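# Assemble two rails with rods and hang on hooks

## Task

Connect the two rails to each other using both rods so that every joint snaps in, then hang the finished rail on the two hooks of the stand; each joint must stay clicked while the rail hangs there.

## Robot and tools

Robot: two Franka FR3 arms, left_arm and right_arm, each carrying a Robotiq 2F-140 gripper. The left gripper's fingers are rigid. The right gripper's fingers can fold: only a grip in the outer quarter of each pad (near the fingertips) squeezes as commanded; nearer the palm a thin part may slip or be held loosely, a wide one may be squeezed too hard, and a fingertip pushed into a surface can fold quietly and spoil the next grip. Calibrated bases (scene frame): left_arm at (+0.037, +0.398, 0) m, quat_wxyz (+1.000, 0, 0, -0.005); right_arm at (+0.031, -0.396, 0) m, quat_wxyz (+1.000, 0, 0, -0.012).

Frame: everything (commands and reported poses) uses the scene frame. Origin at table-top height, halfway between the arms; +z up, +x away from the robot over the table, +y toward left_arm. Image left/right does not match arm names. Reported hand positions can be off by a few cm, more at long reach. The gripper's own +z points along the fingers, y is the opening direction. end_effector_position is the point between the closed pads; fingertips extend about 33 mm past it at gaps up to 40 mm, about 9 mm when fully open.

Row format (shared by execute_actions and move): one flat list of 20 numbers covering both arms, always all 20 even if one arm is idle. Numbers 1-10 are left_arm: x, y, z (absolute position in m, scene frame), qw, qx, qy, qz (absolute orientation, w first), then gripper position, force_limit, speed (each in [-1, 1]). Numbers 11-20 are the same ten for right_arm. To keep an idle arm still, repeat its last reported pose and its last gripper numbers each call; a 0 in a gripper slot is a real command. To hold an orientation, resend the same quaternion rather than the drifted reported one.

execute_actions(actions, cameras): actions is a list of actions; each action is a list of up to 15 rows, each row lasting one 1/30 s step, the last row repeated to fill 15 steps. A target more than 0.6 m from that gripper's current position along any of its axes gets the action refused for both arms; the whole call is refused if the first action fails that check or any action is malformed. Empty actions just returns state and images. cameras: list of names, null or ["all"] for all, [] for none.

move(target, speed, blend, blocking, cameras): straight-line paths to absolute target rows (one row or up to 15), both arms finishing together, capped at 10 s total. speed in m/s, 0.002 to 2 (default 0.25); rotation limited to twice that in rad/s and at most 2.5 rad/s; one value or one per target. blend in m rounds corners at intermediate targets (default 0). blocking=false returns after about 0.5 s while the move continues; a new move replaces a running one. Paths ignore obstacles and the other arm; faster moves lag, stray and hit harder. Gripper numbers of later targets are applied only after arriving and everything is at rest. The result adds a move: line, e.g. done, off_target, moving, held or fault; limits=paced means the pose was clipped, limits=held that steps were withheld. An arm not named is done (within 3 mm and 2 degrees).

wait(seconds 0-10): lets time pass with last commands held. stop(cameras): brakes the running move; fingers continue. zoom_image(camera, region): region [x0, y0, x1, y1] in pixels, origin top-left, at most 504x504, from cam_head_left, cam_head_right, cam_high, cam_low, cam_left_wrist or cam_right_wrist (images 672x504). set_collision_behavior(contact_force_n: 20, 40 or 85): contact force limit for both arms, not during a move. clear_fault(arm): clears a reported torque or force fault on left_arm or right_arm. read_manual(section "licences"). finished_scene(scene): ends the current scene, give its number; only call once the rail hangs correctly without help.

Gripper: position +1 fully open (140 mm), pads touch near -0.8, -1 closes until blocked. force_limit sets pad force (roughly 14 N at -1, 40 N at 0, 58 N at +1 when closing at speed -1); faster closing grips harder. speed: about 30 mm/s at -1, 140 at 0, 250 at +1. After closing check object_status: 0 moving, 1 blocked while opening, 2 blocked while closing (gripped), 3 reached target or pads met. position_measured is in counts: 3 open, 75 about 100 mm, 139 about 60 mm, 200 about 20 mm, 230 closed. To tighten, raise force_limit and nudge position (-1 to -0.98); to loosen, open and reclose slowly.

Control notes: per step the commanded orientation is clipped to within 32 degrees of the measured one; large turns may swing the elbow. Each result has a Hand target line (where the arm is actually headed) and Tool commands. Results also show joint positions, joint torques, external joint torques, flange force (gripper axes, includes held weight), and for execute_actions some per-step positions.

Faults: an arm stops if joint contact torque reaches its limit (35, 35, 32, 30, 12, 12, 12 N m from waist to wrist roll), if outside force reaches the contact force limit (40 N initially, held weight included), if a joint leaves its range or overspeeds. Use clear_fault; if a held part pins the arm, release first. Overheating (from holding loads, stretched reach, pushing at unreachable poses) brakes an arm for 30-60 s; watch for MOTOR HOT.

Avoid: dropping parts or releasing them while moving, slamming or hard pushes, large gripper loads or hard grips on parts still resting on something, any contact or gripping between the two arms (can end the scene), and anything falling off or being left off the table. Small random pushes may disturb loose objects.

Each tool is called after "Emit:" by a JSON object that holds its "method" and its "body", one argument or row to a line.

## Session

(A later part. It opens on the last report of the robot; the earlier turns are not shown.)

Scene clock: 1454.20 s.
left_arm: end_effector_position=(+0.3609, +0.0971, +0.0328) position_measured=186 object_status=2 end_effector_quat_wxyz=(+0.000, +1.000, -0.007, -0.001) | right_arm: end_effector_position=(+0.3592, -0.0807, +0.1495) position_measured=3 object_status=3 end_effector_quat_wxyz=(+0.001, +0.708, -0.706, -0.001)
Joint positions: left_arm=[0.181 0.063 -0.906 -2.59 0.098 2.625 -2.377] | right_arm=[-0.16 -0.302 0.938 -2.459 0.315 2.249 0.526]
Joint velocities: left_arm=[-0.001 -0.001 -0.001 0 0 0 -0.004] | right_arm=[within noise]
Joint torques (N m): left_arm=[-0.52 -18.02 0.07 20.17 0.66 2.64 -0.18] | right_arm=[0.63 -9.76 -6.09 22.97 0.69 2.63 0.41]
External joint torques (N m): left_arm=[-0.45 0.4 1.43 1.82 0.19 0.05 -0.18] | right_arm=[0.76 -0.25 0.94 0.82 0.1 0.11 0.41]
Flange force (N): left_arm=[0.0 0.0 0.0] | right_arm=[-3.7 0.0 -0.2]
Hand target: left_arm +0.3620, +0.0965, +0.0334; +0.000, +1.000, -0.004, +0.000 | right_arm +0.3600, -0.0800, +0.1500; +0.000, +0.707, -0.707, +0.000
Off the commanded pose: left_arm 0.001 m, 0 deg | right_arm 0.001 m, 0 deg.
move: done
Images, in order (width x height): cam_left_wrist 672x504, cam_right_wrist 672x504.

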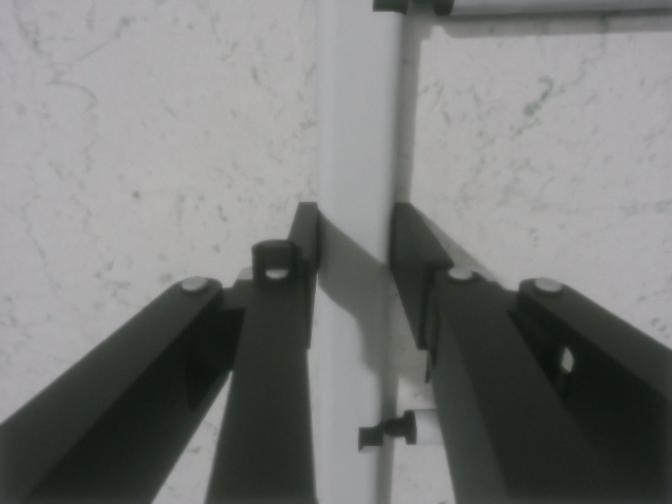

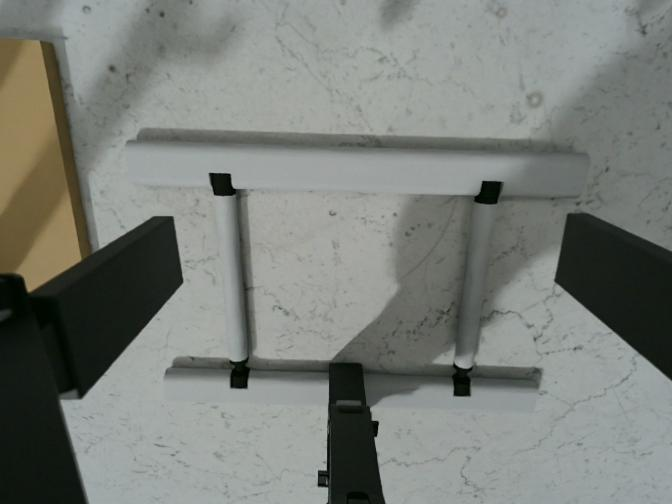

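Emit:
{"method": "move", "body": {
  "target": [
    [0.3620, 0.0925, 0.0334, 0, 1, -0.0044, 0, -1, -0.05, -1, 0.36, -0.08, 0.15, 0, 0.7071, -0.7071, 0, 1, -0.05, 0]
  ],
  "speed": [0.01],
  "cameras": ["cam_left_wrist", "cam_right_wrist"]
}}

Emit:
{"method": "zoom_image", "body": {
  "camera": "cam_right_wrist",
  "region": [190, 330, 360, 430]
}}

Emit:
{"method": "zoom_image", "body": {
  "camera": "cam_right_wrist",
  "region": [370, 330, 540, 430]
}}

Emit:
{"method": "zoom_image", "body": {
  "camera": "cam_left_wrist",
  "region": [300, 380, 480, 500]
}}

Scene clock: 1460.67 s.
left_arm: end_effector_position=(+0.3609, +0.0931, +0.0328) position_measured=186 object_status=2 end_effector_quat_wxyz=(+0.000, +1.000, -0.007, -0.001) | right_arm: end_effector_position=(+0.3592, -0.0807, +0.1496) position_measured=3 object_status=3 end_effector_quat_wxyz=(+0.001, +0.708, -0.706, -0.001)
Joint positions: left_arm=[0.176 0.074 -0.906 -2.581 0.115 2.622 -2.395] | right_arm=[-0.16 -0.302 0.938 -2.459 0.315 2.249 0.526]
Joint velocities: left_arm=[0 0 -0.002 0.002 -0.001 -0.001 -0.004] | right_arm=[within noise]
Joint torques (N m): left_arm=[-0.58 -18.33 -0.29 20.26 0.66 2.66 -0.18] | right_arm=[0.73 -9.82 -6.09 22.96 0.68 2.63 0.34]
External joint torques (N m): left_arm=[-0.68 0.34 1.14 1.85 0.2 0.07 -0.18] | right_arm=[0.78 -0.35 0.84 0.91 0.1 0.13 0.34]
Flange force (N): left_arm=[0.0 0.0 0.0] | right_arm=[-3.3 0.3 -0.6]
Hand target: left_arm +0.3620, +0.0925, +0.0334; +0.000, +1.000, -0.004, +0.000 | right_arm +0.3600, -0.0800, +0.1500; +0.000, +0.707, -0.707, +0.000
Off the commanded pose: left_arm 0.001 m, 0 deg | right_arm 0.001 m, 0 deg.
move: done
Images, in order (width x height): cam_left_wrist 672x504, cam_right_wrist 672x504.

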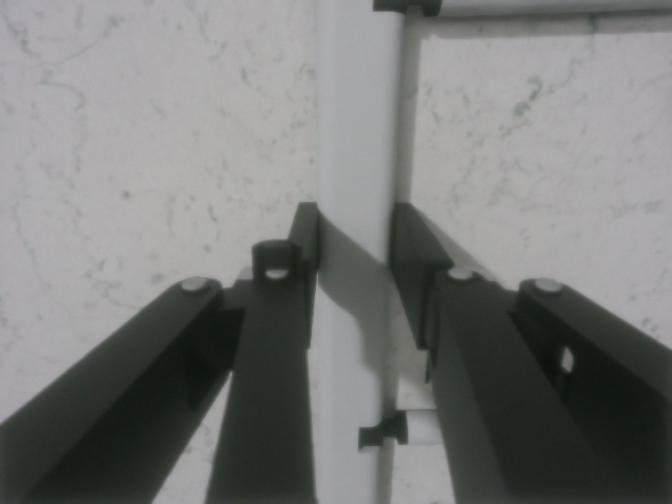

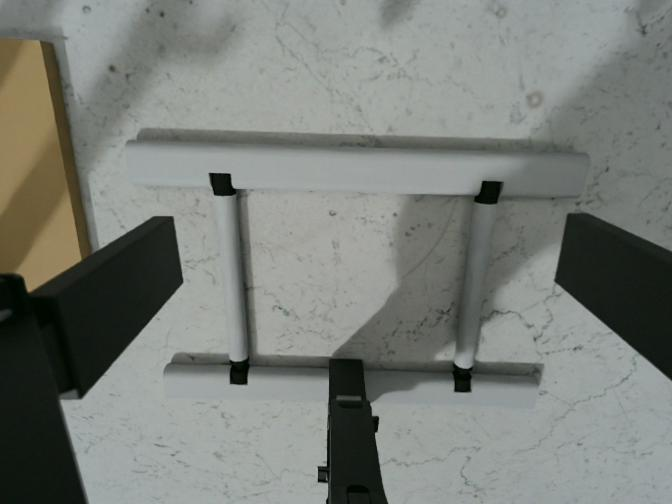

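Scaled by 2.965 from the camera's 672x504 image, which has a finer 960x720 frame.

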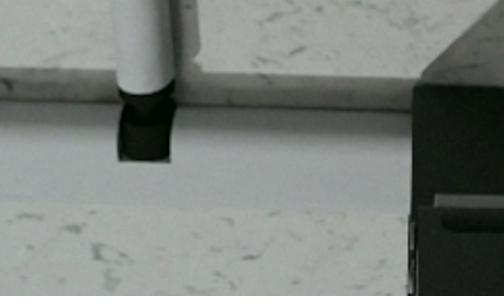

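Scaled by 2.965 from the camera's 672x504 image, which has a finer 960x720 frame.

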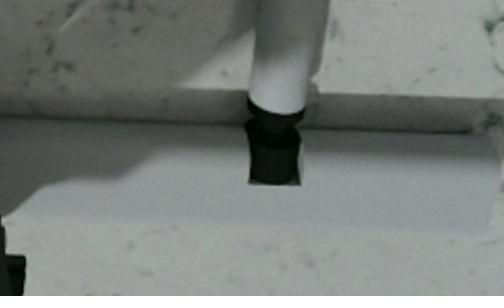

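Scaled by 2.800 from the camera's 672x504 image, which has a finer 960x720 frame.

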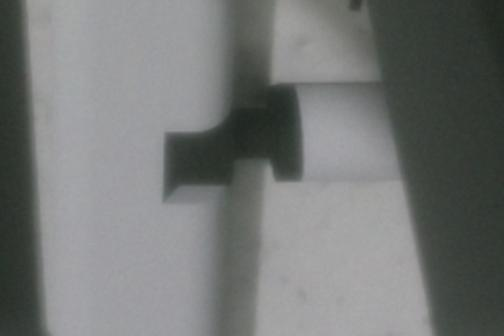

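Emit:
{"method": "move", "body": {
  "target": [
    [0.3620, 0.0905, 0.0334, 0, 1, -0.0044, 0, -1, -0.05, -1, 0.36, -0.08, 0.15, 0, 0.7071, -0.7071, 0, 1, -0.05, 0]
  ],
  "speed": [0.01],
  "cameras": ["cam_left_wrist", "cam_right_wrist"]
}}

Emit:
{"method": "zoom_image", "body": {
  "camera": "cam_right_wrist",
  "region": [190, 330, 360, 430]
}}

Emit:
{"method": "zoom_image", "body": {
  "camera": "cam_right_wrist",
  "region": [370, 330, 540, 430]
}}

Emit:
{"method": "zoom_image", "body": {
  "camera": "cam_left_wrist",
  "region": [300, 380, 480, 500]
}}

Scene clock: 1468.63 s.
left_arm: end_effector_position=(+0.3609, +0.0916, +0.0326) position_measured=186 object_status=2 end_effector_quat_wxyz=(+0.000, +1.000, -0.006, -0.001) | right_arm: end_effector_position=(+0.3592, -0.0807, +0.1496) position_measured=3 object_status=3 end_effector_quat_wxyz=(+0.001, +0.708, -0.706, -0.001)
Joint positions: left_arm=[0.175 0.079 -0.906 -2.576 0.124 2.62 -2.405] | right_arm=[-0.16 -0.302 0.938 -2.459 0.315 2.249 0.526]
Joint velocities: left_arm=[0 0.001 0.002 0.001 0.002 0 -0.004] | right_arm=[within noise]
Joint torques (N m): left_arm=[-0.67 -18.61 -0.76 20.42 0.6 2.7 -0.13] | right_arm=[0.69 -9.83 -6.09 22.92 0.71 2.64 0.41]
External joint torques (N m): left_arm=[-0.72 0.19 0.83 1.99 0.14 0.11 -0.13] | right_arm=[0.73 -0.22 0.87 0.73 0.13 0.11 0.41]
Flange force (N): left_arm=[0.0 0.0 0.0] | right_arm=[-3.4 0.2 -0.1]
Hand target: left_arm +0.3620, +0.0905, +0.0334; +0.000, +1.000, -0.004, +0.000 | right_arm +0.3600, -0.0800, +0.1500; +0.000, +0.707, -0.707, +0.000
Off the commanded pose: left_arm 0.002 m, 0 deg | right_arm 0.001 m, 0 deg.
move: done
Images, in order (width x height): cam_left_wrist 672x504, cam_right_wrist 672x504.

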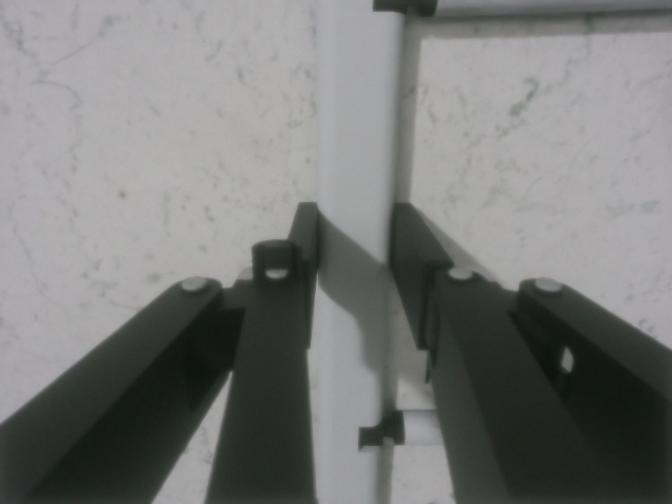

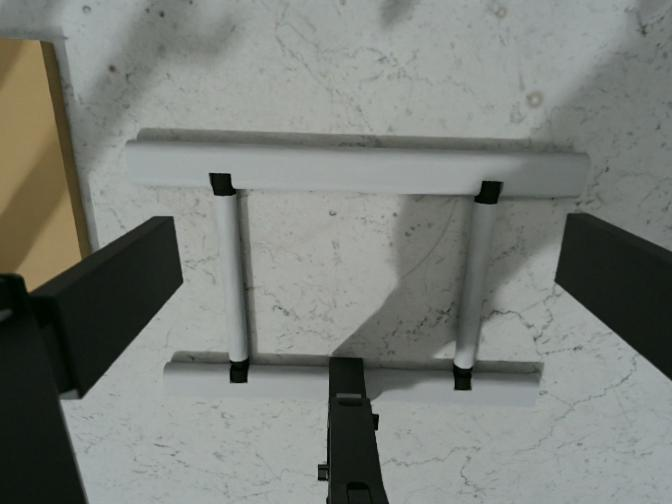

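Scaled by 2.965 from the camera's 672x504 image, which has a finer 960x720 frame.

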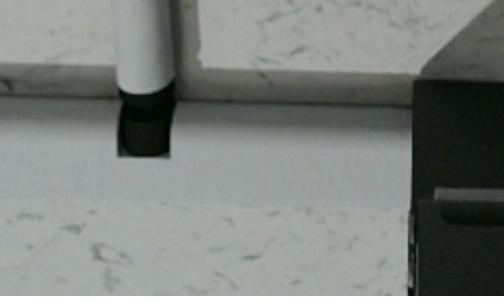

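Scaled by 2.965 from the camera's 672x504 image, which has a finer 960x720 frame.

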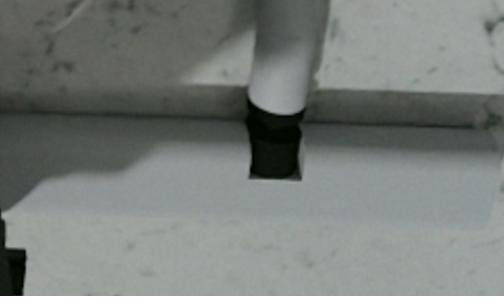

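Scaled by 2.800 from the camera's 672x504 image, which has a finer 960x720 frame.

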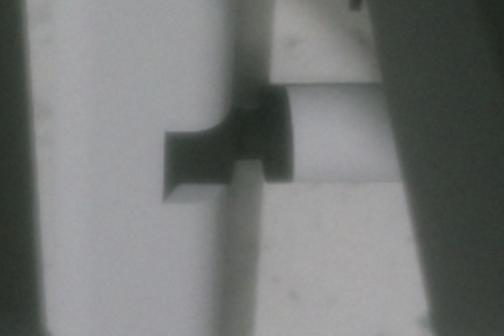

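Emit:
{"method": "move", "body": {
  "target": [
    [0.3612, 0.0914, 0.0328, 0, 1, -0.0055, 0, -1, -0.05, -1, 0.36, -0.10, 0.15, 0, 0.7071, -0.7071, 0, 1, -0.05, 0],
    [0.3612, 0.0914, 0.0328, 0, 1, -0.0055, 0, -0.2, -0.05, -1, 0.38, -0.17, 0.14, 0, 0.7071, -0.7071, 0, 1, -0.05, 0],
    [0.3612, 0.095, 0.10, 0, 1, -0.0055, 0, -0.2, -0.05, -1, 0.4485, -0.175, 0.10, 0, 0.7071, -0.7071, 0, -0.08, -0.05, 0]
  ],
  "speed": [0.05, 0.05, 0.08],
  "cameras": ["cam_left_wrist", "cam_right_wrist"]
}}

Scene clock: 1511.07 s.
left_arm: end_effector_position=(+0.3617, +0.0945, +0.0999) position_measured=154 object_status=3 end_effector_quat_wxyz=(+0.000, +1.000, -0.005, +0.001) | right_arm: end_effector_position=(+0.4474, -0.1756, +0.1001) position_measured=139 object_status=0 end_effector_quat_wxyz=(+0.001, +0.708, -0.707, -0.001)
Joint positions: left_arm=[0.103 -0.181 -0.86 -2.55 -0.207 2.422 -2.163] | right_arm=[-0.273 -0.064 0.787 -2.464 0.07 2.416 0.435]
Joint velocities: within noise
Joint torques (N m): left_arm=[-0.48 -14.8 4.96 21.14 0.23 2.5 0.26] | right_arm=[1.14 -18.24 -0.84 22.25 0.34 2.77 0.5]
External joint torques (N m): left_arm=[-0.49 0.2 1.44 0.42 -0.38 -0.11 0.26] | right_arm=[1.09 -0.08 0.43 1.11 -0.16 0.25 0.5]
Flange force (N): left_arm=[-1.3 -3.5 -3.9] | right_arm=[-4.5 -3.0 0.8]
Hand target: left_arm +0.3612, +0.0950, +0.1000; +0.000, +1.000, -0.005, +0.000 | right_arm +0.4485, -0.1750, +0.1000; +0.000, +0.707, -0.707, +0.000
Off the commanded pose: left_arm 0.001 m, 0 deg | right_arm 0.001 m, 0 deg.
move: done
Images, in order (width x height): cam_left_wrist 672x504, cam_right_wrist 672x504.

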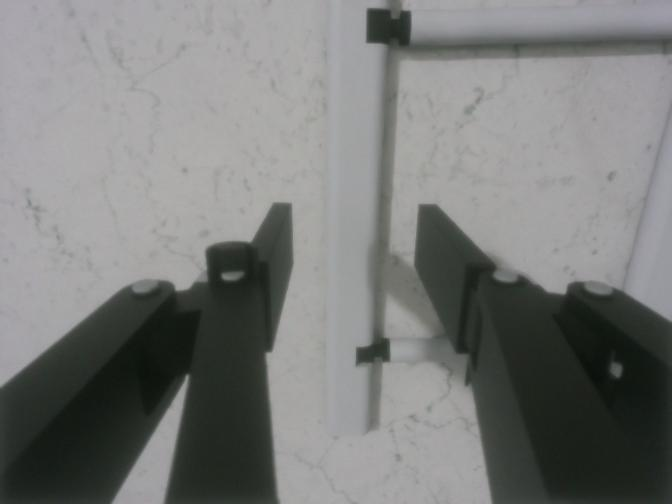

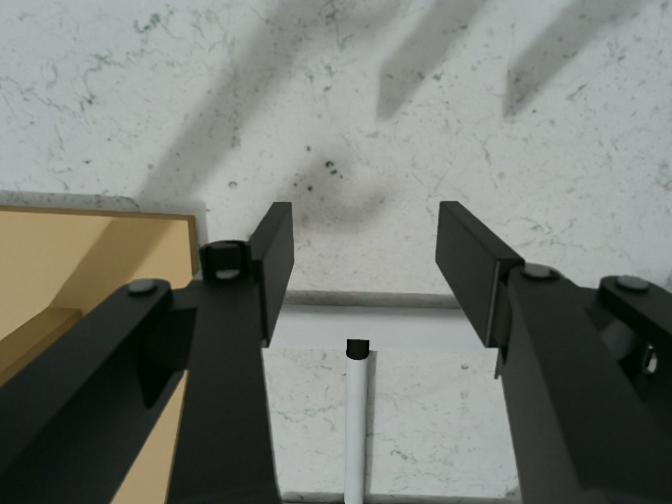

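Emit:
{"method": "execute_actions", "body": {
  "actions": []
}}

Scene clock: 1562.23 s.
left_arm: end_effector_position=(+0.3616, +0.0945, +0.0999) position_measured=154 object_status=3 end_effector_quat_wxyz=(+0.000, +1.000, -0.005, +0.001) | right_arm: end_effector_position=(+0.4475, -0.1756, +0.1001) position_measured=139 object_status=3 end_effector_quat_wxyz=(+0.001, +0.708, -0.707, -0.001)
Joint positions: left_arm=[0.103 -0.181 -0.86 -2.55 -0.207 2.422 -2.163] | right_arm=[-0.273 -0.064 0.787 -2.464 0.07 2.416 0.435]
Joint velocities: within noise
Joint torques (N m): left_arm=[-0.5 -14.83 5.01 21.21 0.26 2.5 0.25] | right_arm=[1.1 -18.26 -0.83 22.11 0.36 2.74 0.44]
External joint torques (N m): left_arm=[-0.55 0.09 1.44 0.51 -0.35 -0.11 0.25] | right_arm=[1.1 -0.02 0.5 0.82 -0.13 0.2 0.44]
Flange force (N): left_arm=[-1.5 -3.5 -4.2] | right_arm=[-4.0 -2.3 0.9]
Hand target: left_arm +0.3612, +0.0950, +0.1000; +0.000, +1.000, -0.005, +0.000 | right_arm +0.4485, -0.1750, +0.1000; +0.000, +0.707, -0.707, +0.000
Tool commands: left_gripper/position=-0.2 left_gripper/force_limit=-0.05 left_gripper/speed=-1.0 right_gripper/position=-0.08 right_gripper/force_limit=-0.05 right_gripper/speed=+0.0
Off the commanded pose: left_arm 0.001 m, 0 deg | right_arm 0.001 m, 0 deg.

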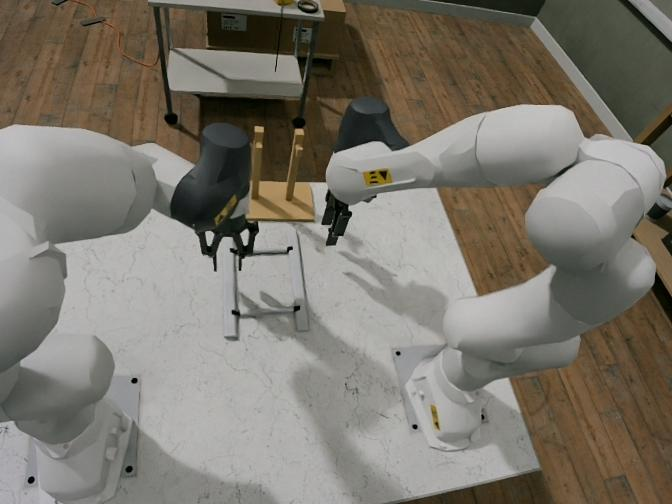

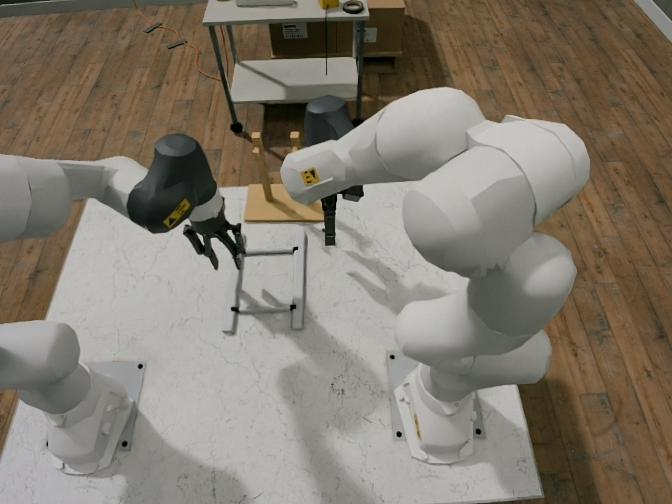

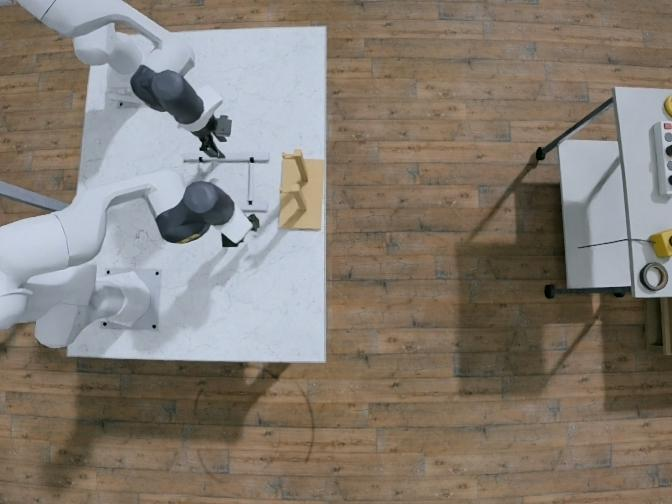

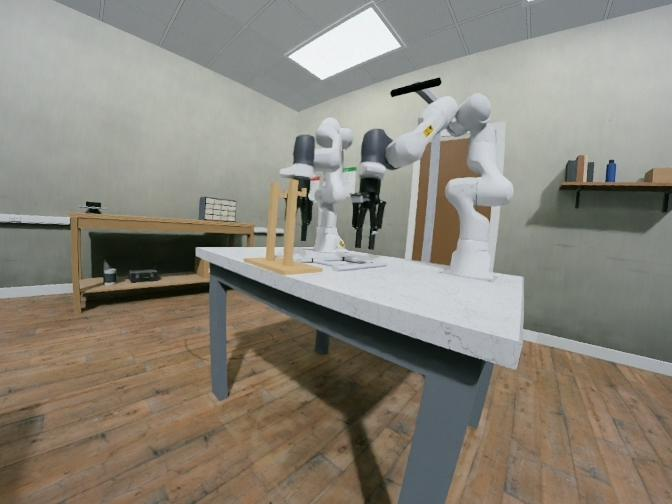

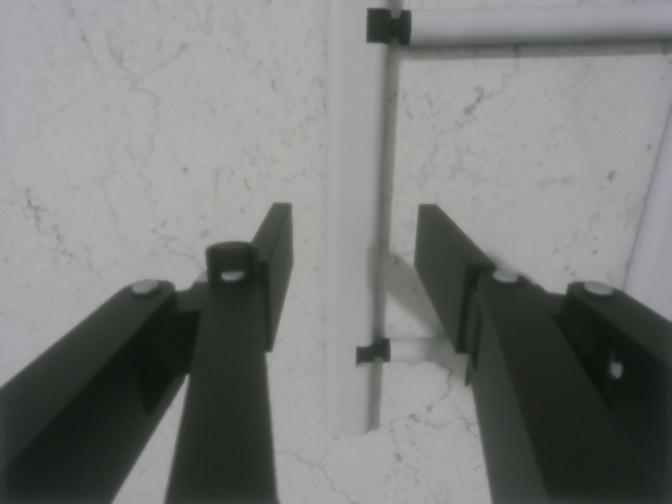

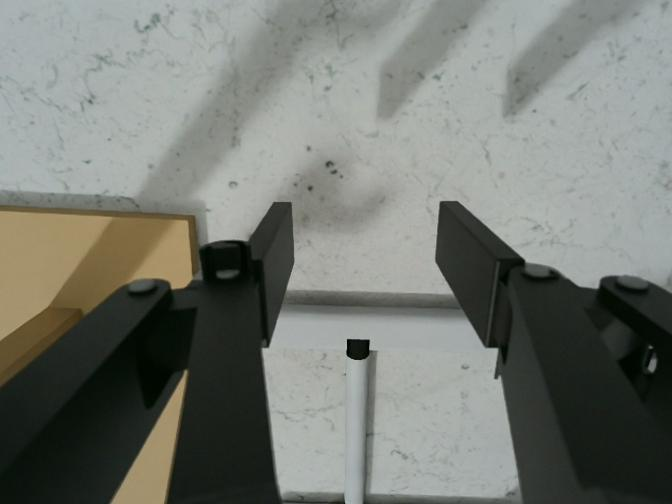

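Emit:
{"method": "move", "body": {
  "target": [
    [0.3617,0.12,0.13,0,1,-0.005,0,-0.2,-0.05,-1,0.4485,-0.175,0.1,0,0.7071,-0.7071,0,-0.08,-0.05,0],
    [0.4466,0.145,0.12,0,0.7071,-0.7071,0,-0.08,-0.05,0,0.4485,-0.14,0.1,0,0.7071,-0.7071,0,-0.08,-0.05,0]
  ],
  "speed": [0.15, 0.5],
  "cameras": ["cam_left_wrist","cam_right_wrist"]
}}

Scene clock: 1573.43 s.
left_arm: end_effector_position=(+0.4462, +0.1451, +0.1202) position_measured=139 object_status=3 end_effector_quat_wxyz=(-0.001, +0.708, -0.706, -0.001) | right_arm: end_effector_position=(+0.4494, -0.1406, +0.1005) position_measured=139 object_status=3 end_effector_quat_wxyz=(-0.002, +0.707, -0.707, +0.000)
Joint positions: left_arm=[-0.11 -0.063 -0.435 -2.416 -0.035 2.358 -0.532] | right_arm=[-0.254 0.002 0.827 -2.407 -0.001 2.412 0.55]
Joint velocities: within noise
Joint torques (N m): left_arm=[0 -24.63 1.58 22.73 0.17 2.91 0.25] | right_arm=[1.71 -19.29 0.72 22.32 0.35 2.21 0.39]
External joint torques (N m): left_arm=[-0.05 0.68 0.82 0.84 -0.37 0.3 0.25] | right_arm=[1.67 -0.04 0.64 0.94 -0.15 -0.33 0.39]
Flange force (N): left_arm=[0.7 -3.7 0.7] | right_arm=[-5.3 -2.6 -0.3]
Hand target: left_arm +0.4466, +0.1450, +0.1200; +0.000, +0.707, -0.707, +0.000 | right_arm +0.4485, -0.1400, +0.1000; +0.000, +0.707, -0.707, +0.000
Off the commanded pose: left_arm 0.000 m, 0 deg | right_arm 0.001 m, 0 deg.
move: done
Images, in order (width x height): cam_left_wrist 672x504, cam_right_wrist 672x504.

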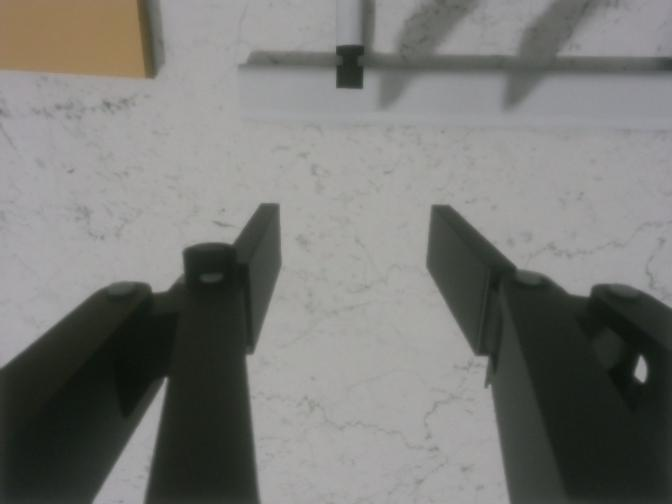

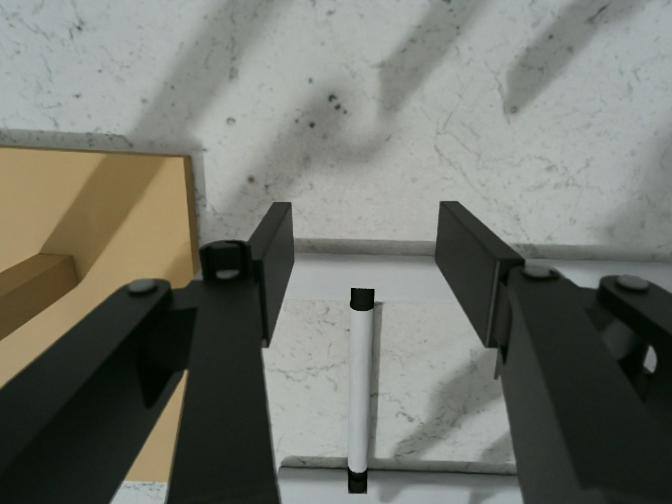

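Emit:
{"method": "move", "body": {
  "target": [
    [0.4466,0.138,0.05,0,0.7071,-0.7071,0,-0.08,-0.05,0,0.4485,-0.14,0.06,0,0.7071,-0.7071,0,-0.08,-0.05,0],
    [0.4466,0.138,0.029,0,0.7071,-0.7071,0,-0.08,-0.05,0,0.4485,-0.14,0.0345,0,0.7071,-0.7071,0,-0.08,-0.05,0]
  ],
  "speed": [0.12, 0.04],
  "cameras": ["cam_left_wrist","cam_right_wrist"]
}}

Emit:
{"method": "zoom_image", "body": {
  "camera": "cam_left_wrist",
  "region": [180, 0, 516, 252]
}}

Emit:
{"method": "zoom_image", "body": {
  "camera": "cam_right_wrist",
  "region": [180, 130, 516, 382]
}}

Scene clock: 1620.80 s.
left_arm: end_effector_position=(+0.4464, +0.1378, +0.0297) position_measured=139 object_status=3 end_effector_quat_wxyz=(+0.000, +0.706, -0.708, +0.000) | right_arm: end_effector_position=(+0.4484, -0.1401, +0.0354) position_measured=139 object_status=3 end_effector_quat_wxyz=(+0.000, +0.708, -0.706, +0.000)
Joint positions: left_arm=[-0.132 0.16 -0.413 -2.449 0.121 2.592 -0.649] | right_arm=[-0.186 0.196 0.74 -2.428 -0.241 2.56 0.719]
Joint velocities: left_arm=[-0.002 0.001 -0.001 0 0.001 0 -0.004] | right_arm=[0 0.001 0.001 -0.001 -0.001 0 0.005]
Joint torques (N m): left_arm=[-0.56 -28.58 -0.51 19.61 0.59 2.96 -0.23] | right_arm=[1.65 -24.92 4.04 19.49 0.24 2.79 0.52]
External joint torques (N m): left_arm=[-0.55 1.23 1.24 0.77 0.18 0.34 -0.23] | right_arm=[1.74 -0.66 0.17 0.79 -0.17 0.29 0.52]
Flange force (N): left_arm=[3.9 -5.4 6.0] | right_arm=[-5.3 -1.5 2.8]
Hand target: left_arm +0.4466, +0.1380, +0.0290; +0.000, +0.707, -0.707, +0.000 | right_arm +0.4485, -0.1400, +0.0345; +0.000, +0.707, -0.707, +0.000
Off the commanded pose: left_arm 0.001 m, 0 deg | right_arm 0.001 m, 0 deg.
move: done
Images, in order (width x height): cam_left_wrist 672x504, cam_right_wrist 672x504.

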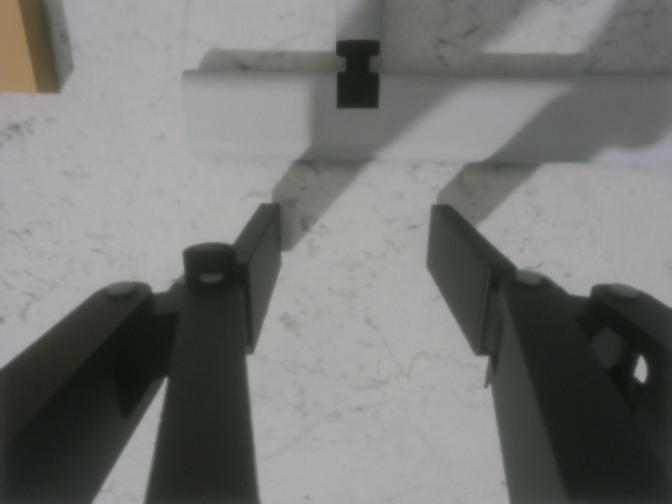

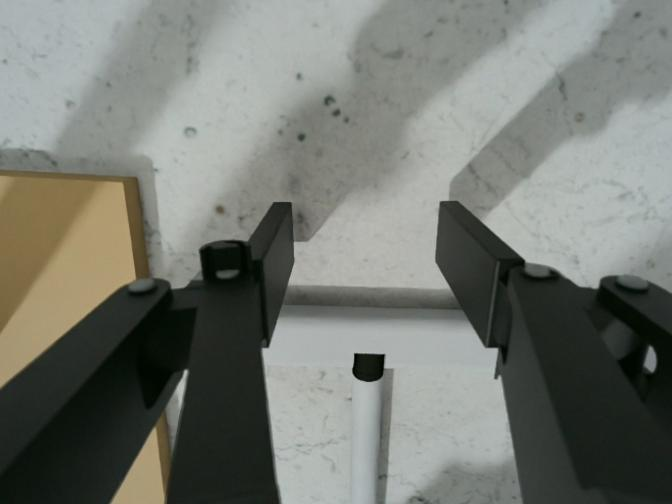

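Scaled by 1.500 from the camera's 672x504 image, which has a finer 960x720 frame.

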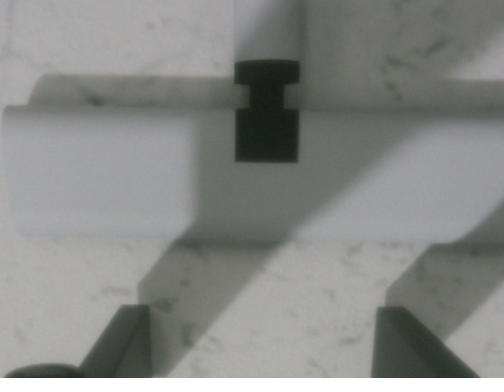

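Scaled by 1.500 from the camera's 672x504 image, which has a finer 960x720 frame.

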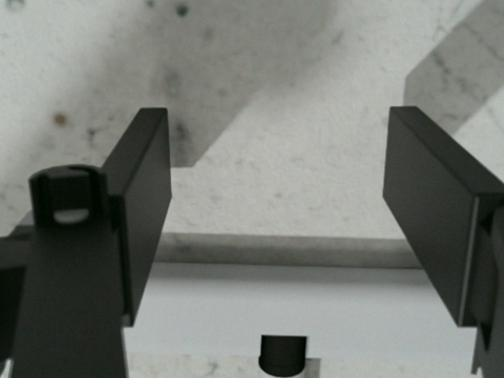

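Emit:
{"method": "zoom_image", "body": {
  "camera": "cam_left_wrist",
  "region": [300, 10, 420, 130]
}}

Emit:
{"method": "zoom_image", "body": {
  "camera": "cam_right_wrist",
  "region": [310, 310, 430, 430]
}}

Scaled by 4.200 from the camera's 672x504 image, which has a finer 960x720 frame.

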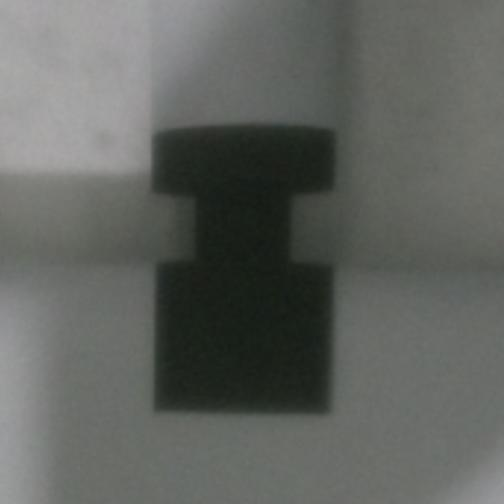

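Scaled by 4.200 from the camera's 672x504 image, which has a finer 960x720 frame.

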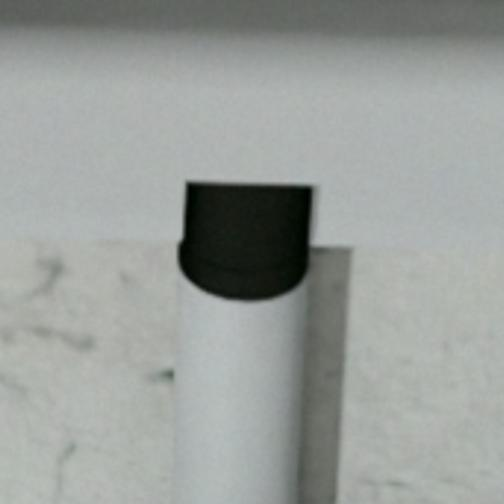

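Emit:
{"method": "move", "body": {
  "target": [0.4466,0.1215,0.029,0,0.7071,-0.7071,0,-0.08,-0.05,0,0.4485,-0.118,0.0345,0,0.7071,-0.7071,0,-0.08,-0.05,0],
  "speed": 0.03,
  "cameras": ["cam_left_wrist","cam_right_wrist"]
}}

Emit:
{"method": "zoom_image", "body": {
  "camera": "cam_left_wrist",
  "region": [240, 0, 492, 252]
}}

Emit:
{"method": "zoom_image", "body": {
  "camera": "cam_right_wrist",
  "region": [240, 140, 492, 392]
}}

Scene clock: 1660.60 s.
left_arm: end_effector_position=(+0.4468, +0.1209, +0.0296) position_measured=139 object_status=3 end_effector_quat_wxyz=(+0.000, +0.706, -0.709, +0.001) | right_arm: end_effector_position=(+0.4487, -0.1174, +0.0353) position_measured=139 object_status=3 end_effector_quat_wxyz=(-0.002, +0.709, -0.706, +0.000)
Joint positions: left_arm=[-0.161 0.182 -0.412 -2.419 0.136 2.585 -0.687] | right_arm=[-0.123 0.228 0.716 -2.389 -0.267 2.549 0.774]
Joint velocities: left_arm=[-0.001 0 -0.001 0 0 -0.001 -0.005] | right_arm=[0 0 0 0.001 0.001 -0.001 0.007]
Joint torques (N m): left_arm=[-0.62 -29.41 -0.78 20.08 0.59 2.52 -0.14] | right_arm=[1.71 -26.24 4.62 19.9 0.34 2.18 0.48]
External joint torques (N m): left_arm=[-0.7 1.31 1.17 1.02 0.17 -0.13 -0.14] | right_arm=[1.66 -0.33 0 0.98 -0.08 -0.35 0.48]
Flange force (N): left_arm=[5.1 -6.5 4.9] | right_arm=[-6.4 -3.4 2.1]
Hand target: left_arm +0.4466, +0.1215, +0.0290; +0.000, +0.707, -0.707, +0.000 | right_arm +0.4485, -0.1180, +0.0345; +0.000, +0.707, -0.707, +0.000
Off the commanded pose: left_arm 0.001 m, 0 deg | right_arm 0.001 m, 0 deg.
move: done
Images, in order (width x height): cam_left_wrist 672x504, cam_right_wrist 672x504.

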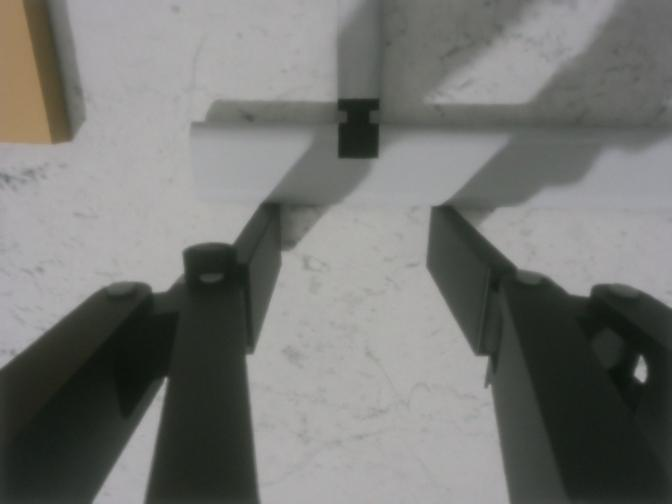

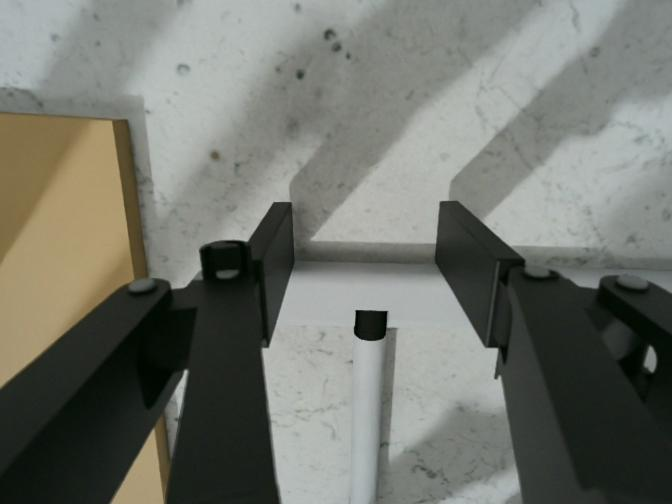

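Scaled by 2.000 from the camera's 672x504 image, which has a finer 960x720 frame.

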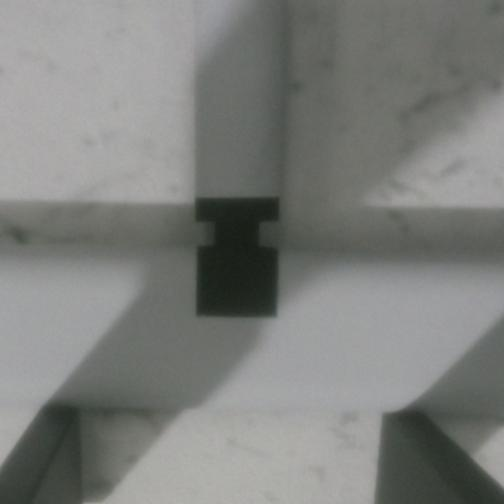

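Scaled by 2.000 from the camera's 672x504 image, which has a finer 960x720 frame.

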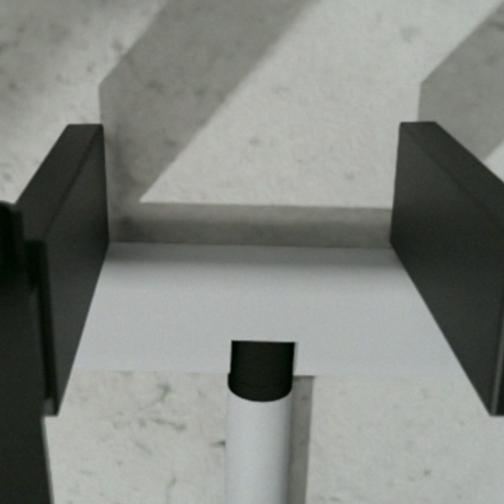

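Emit:
{"method": "move", "body": {
  "target": [0.4466,0.1155,0.029,0,0.7071,-0.7071,0,-0.08,-0.05,0,0.4485,-0.112,0.0345,0,0.7071,-0.7071,0,-0.08,-0.05,0],
  "speed": 0.01,
  "cameras": ["cam_left_wrist","cam_right_wrist"]
}}

Emit:
{"method": "zoom_image", "body": {
  "camera": "cam_left_wrist",
  "region": [240, 0, 492, 252]
}}

Emit:
{"method": "zoom_image", "body": {
  "camera": "cam_right_wrist",
  "region": [240, 140, 492, 392]
}}

Scene clock: 1675.60 s.
left_arm: end_effector_position=(+0.4470, +0.1194, +0.0294) position_measured=139 object_status=3 end_effector_quat_wxyz=(-0.001, +0.706, -0.708, -0.002) | right_arm: end_effector_position=(+0.4493, -0.1147, +0.0353) position_measured=139 object_status=3 end_effector_quat_wxyz=(+0.001, +0.706, -0.708, +0.001)
Joint positions: left_arm=[-0.168 0.189 -0.409 -2.408 0.143 2.574 -0.697] | right_arm=[-0.105 0.235 0.704 -2.377 -0.273 2.54 0.79]
Joint velocities: left_arm=[within noise] | right_arm=[0.004 0.001 -0.003 -0.001 0.001 -0.001 0.007]
Joint torques (N m): left_arm=[-2.56 -28.5 -2.94 20.8 0.06 3.5 -0.42] | right_arm=[3.37 -25.48 6.69 20.4 0.48 2.82 0.37]
External joint torques (N m): left_arm=[-2.57 2.46 -0.87 1.77 -0.36 0.89 -0.42] | right_arm=[3.28 0.74 1.97 1.62 0.05 0.33 0.37]
Flange force (N): left_arm=[10.8 -7.1 8.6] | right_arm=[-11.1 -4.5 4.2]
Hand target: left_arm +0.4466, +0.1155, +0.0290; +0.000, +0.707, -0.707, +0.000 | right_arm +0.4485, -0.1120, +0.0345; +0.000, +0.707, -0.707, +0.000
Off the commanded pose: left_arm 0.004 m, 0 deg | right_arm 0.003 m, 0 deg.
move: off_target (left_arm)
Images, in order (width x height): cam_left_wrist 672x504, cam_right_wrist 672x504.

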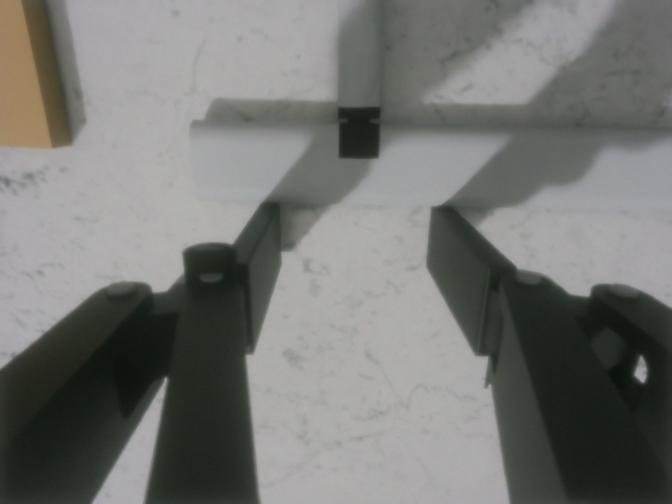

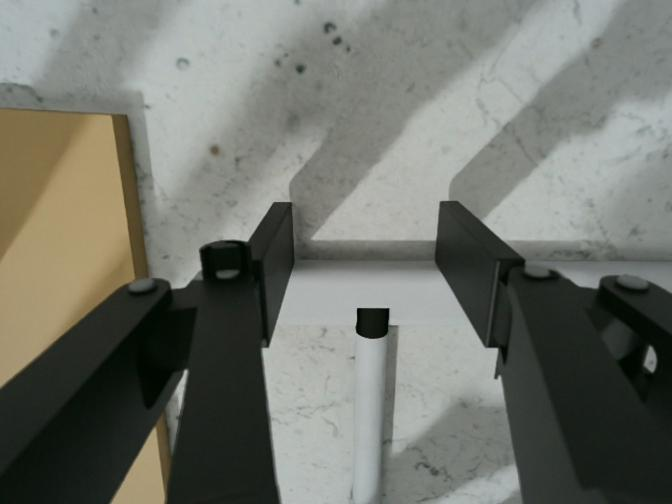

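Scaled by 2.000 from the camera's 672x504 image, which has a finer 960x720 frame.

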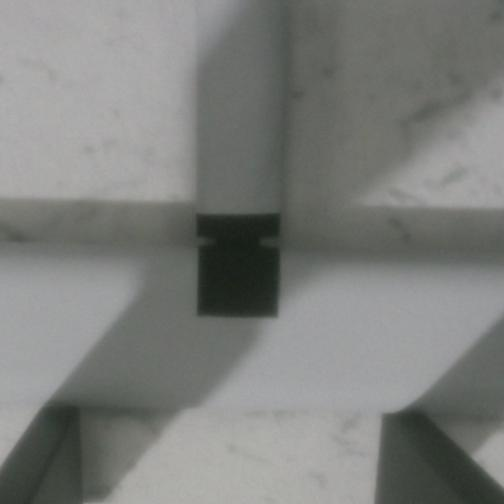

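Scaled by 2.000 from the camera's 672x504 image, which has a finer 960x720 frame.

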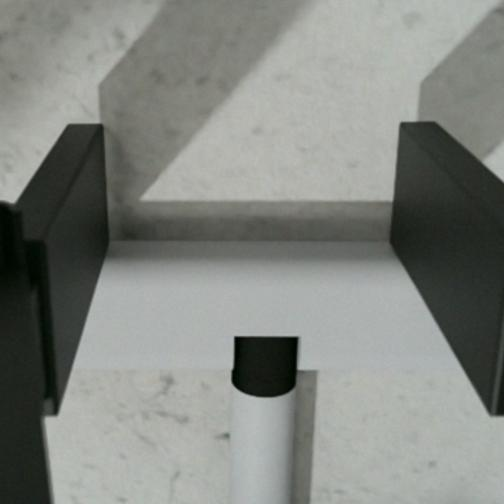

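Emit:
{"method": "move", "body": {
  "target": [
    [0.4466,0.130,0.036,0,0.7071,-0.7071,0,-0.08,-0.05,0,0.4485,-0.126,0.042,0,0.7071,-0.7071,0,-0.08,-0.05,0],
    [0.2695,0.137,0.042,0,0.7071,-0.7071,0,-0.08,-0.05,0,0.2735,-0.122,0.042,0,0.7071,-0.7071,0,-0.08,-0.05,0],
    [0.2695,0.137,0.0325,0,0.7071,-0.7071,0,-0.08,-0.05,0,0.2735,-0.122,0.0345,0,0.7071,-0.7071,0,-0.08,-0.05,0]
  ],
  "speed": [0.05, 0.1, 0.03],
  "blend": [0.004, 0.004, 0],
  "cameras": ["cam_left_wrist","cam_right_wrist"]
}}

Emit:
{"method": "zoom_image", "body": {
  "camera": "cam_left_wrist",
  "region": [240, 0, 492, 252]
}}

Emit:
{"method": "zoom_image", "body": {
  "camera": "cam_right_wrist",
  "region": [240, 140, 492, 392]
}}

Scene clock: 1691.53 s.
left_arm: end_effector_position=(+0.2695, +0.1370, +0.0330) position_measured=139 object_status=3 end_effector_quat_wxyz=(+0.000, +0.706, -0.708, +0.000) | right_arm: end_effector_position=(+0.2737, -0.1215, +0.0354) position_measured=139 object_status=3 end_effector_quat_wxyz=(+0.000, +0.705, -0.709, +0.000)
Joint positions: left_arm=[-0.362 -0.228 -0.534 -2.878 -0.256 2.667 -0.662] | right_arm=[0.108 -0.229 0.843 -2.82 0.361 2.639 0.599]
Joint velocities: left_arm=[0 -0.001 0.001 0 -0.001 0.003 -0.003] | right_arm=[0 0.002 0 -0.001 0.001 0.003 0.001]
Joint torques (N m): left_arm=[0.55 -14.27 2.62 17.61 0.37 2.94 -0.19] | right_arm=[0.69 -10.94 -3.46 17.92 0.47 2.66 0.03]
External joint torques (N m): left_arm=[0.55 1.07 0.45 0.47 0.01 0.32 -0.19] | right_arm=[0.69 0.38 0.41 0.38 0.1 0.13 0.03]
Flange force (N): left_arm=[3.4 -4.8 5.9] | right_arm=[-1.5 0.8 0.9]
Hand target: left_arm +0.2695, +0.1370, +0.0325; +0.000, +0.707, -0.707, +0.000 | right_arm +0.2735, -0.1220, +0.0345; +0.000, +0.707, -0.707, +0.000
Off the commanded pose: left_arm 0.001 m, 0 deg | right_arm 0.001 m, 0 deg.
move: done
Images, in order (width x height): cam_left_wrist 672x504, cam_right_wrist 672x504.

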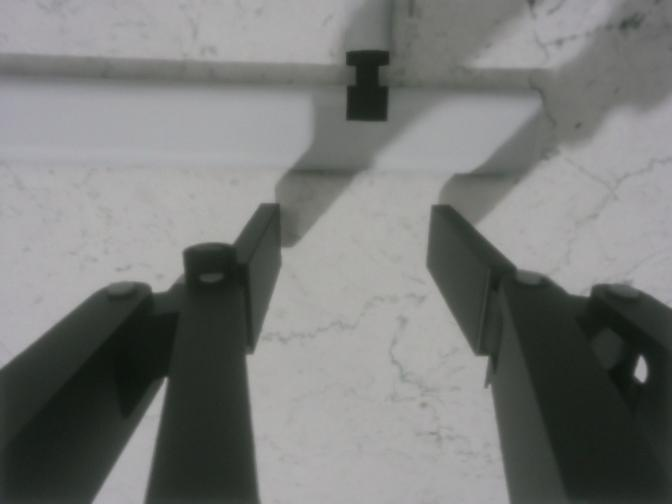

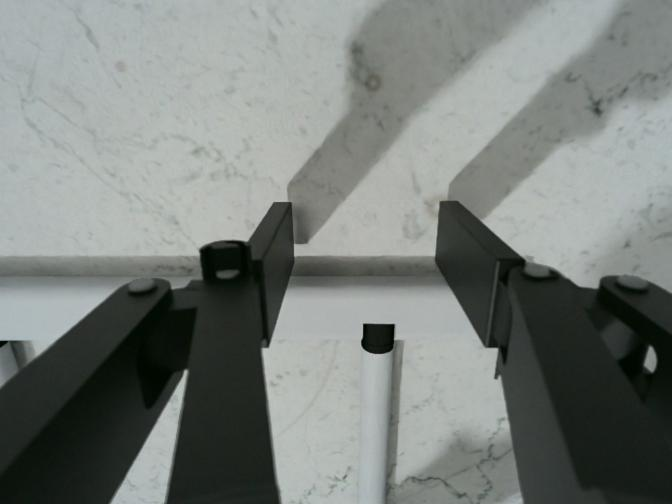

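Scaled by 2.000 from the camera's 672x504 image, which has a finer 960x720 frame.

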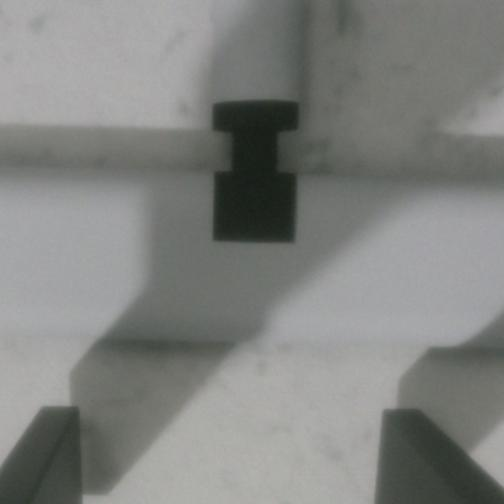

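Scaled by 2.000 from the camera's 672x504 image, which has a finer 960x720 frame.

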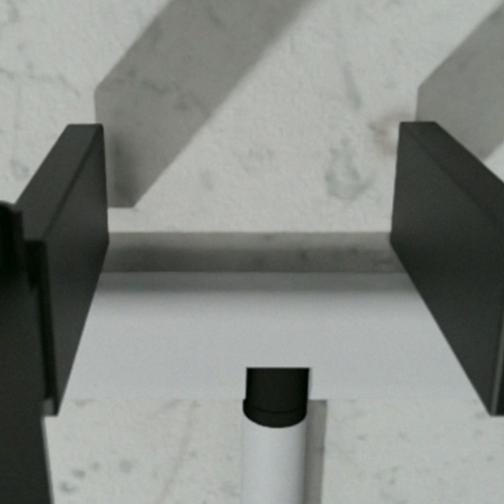

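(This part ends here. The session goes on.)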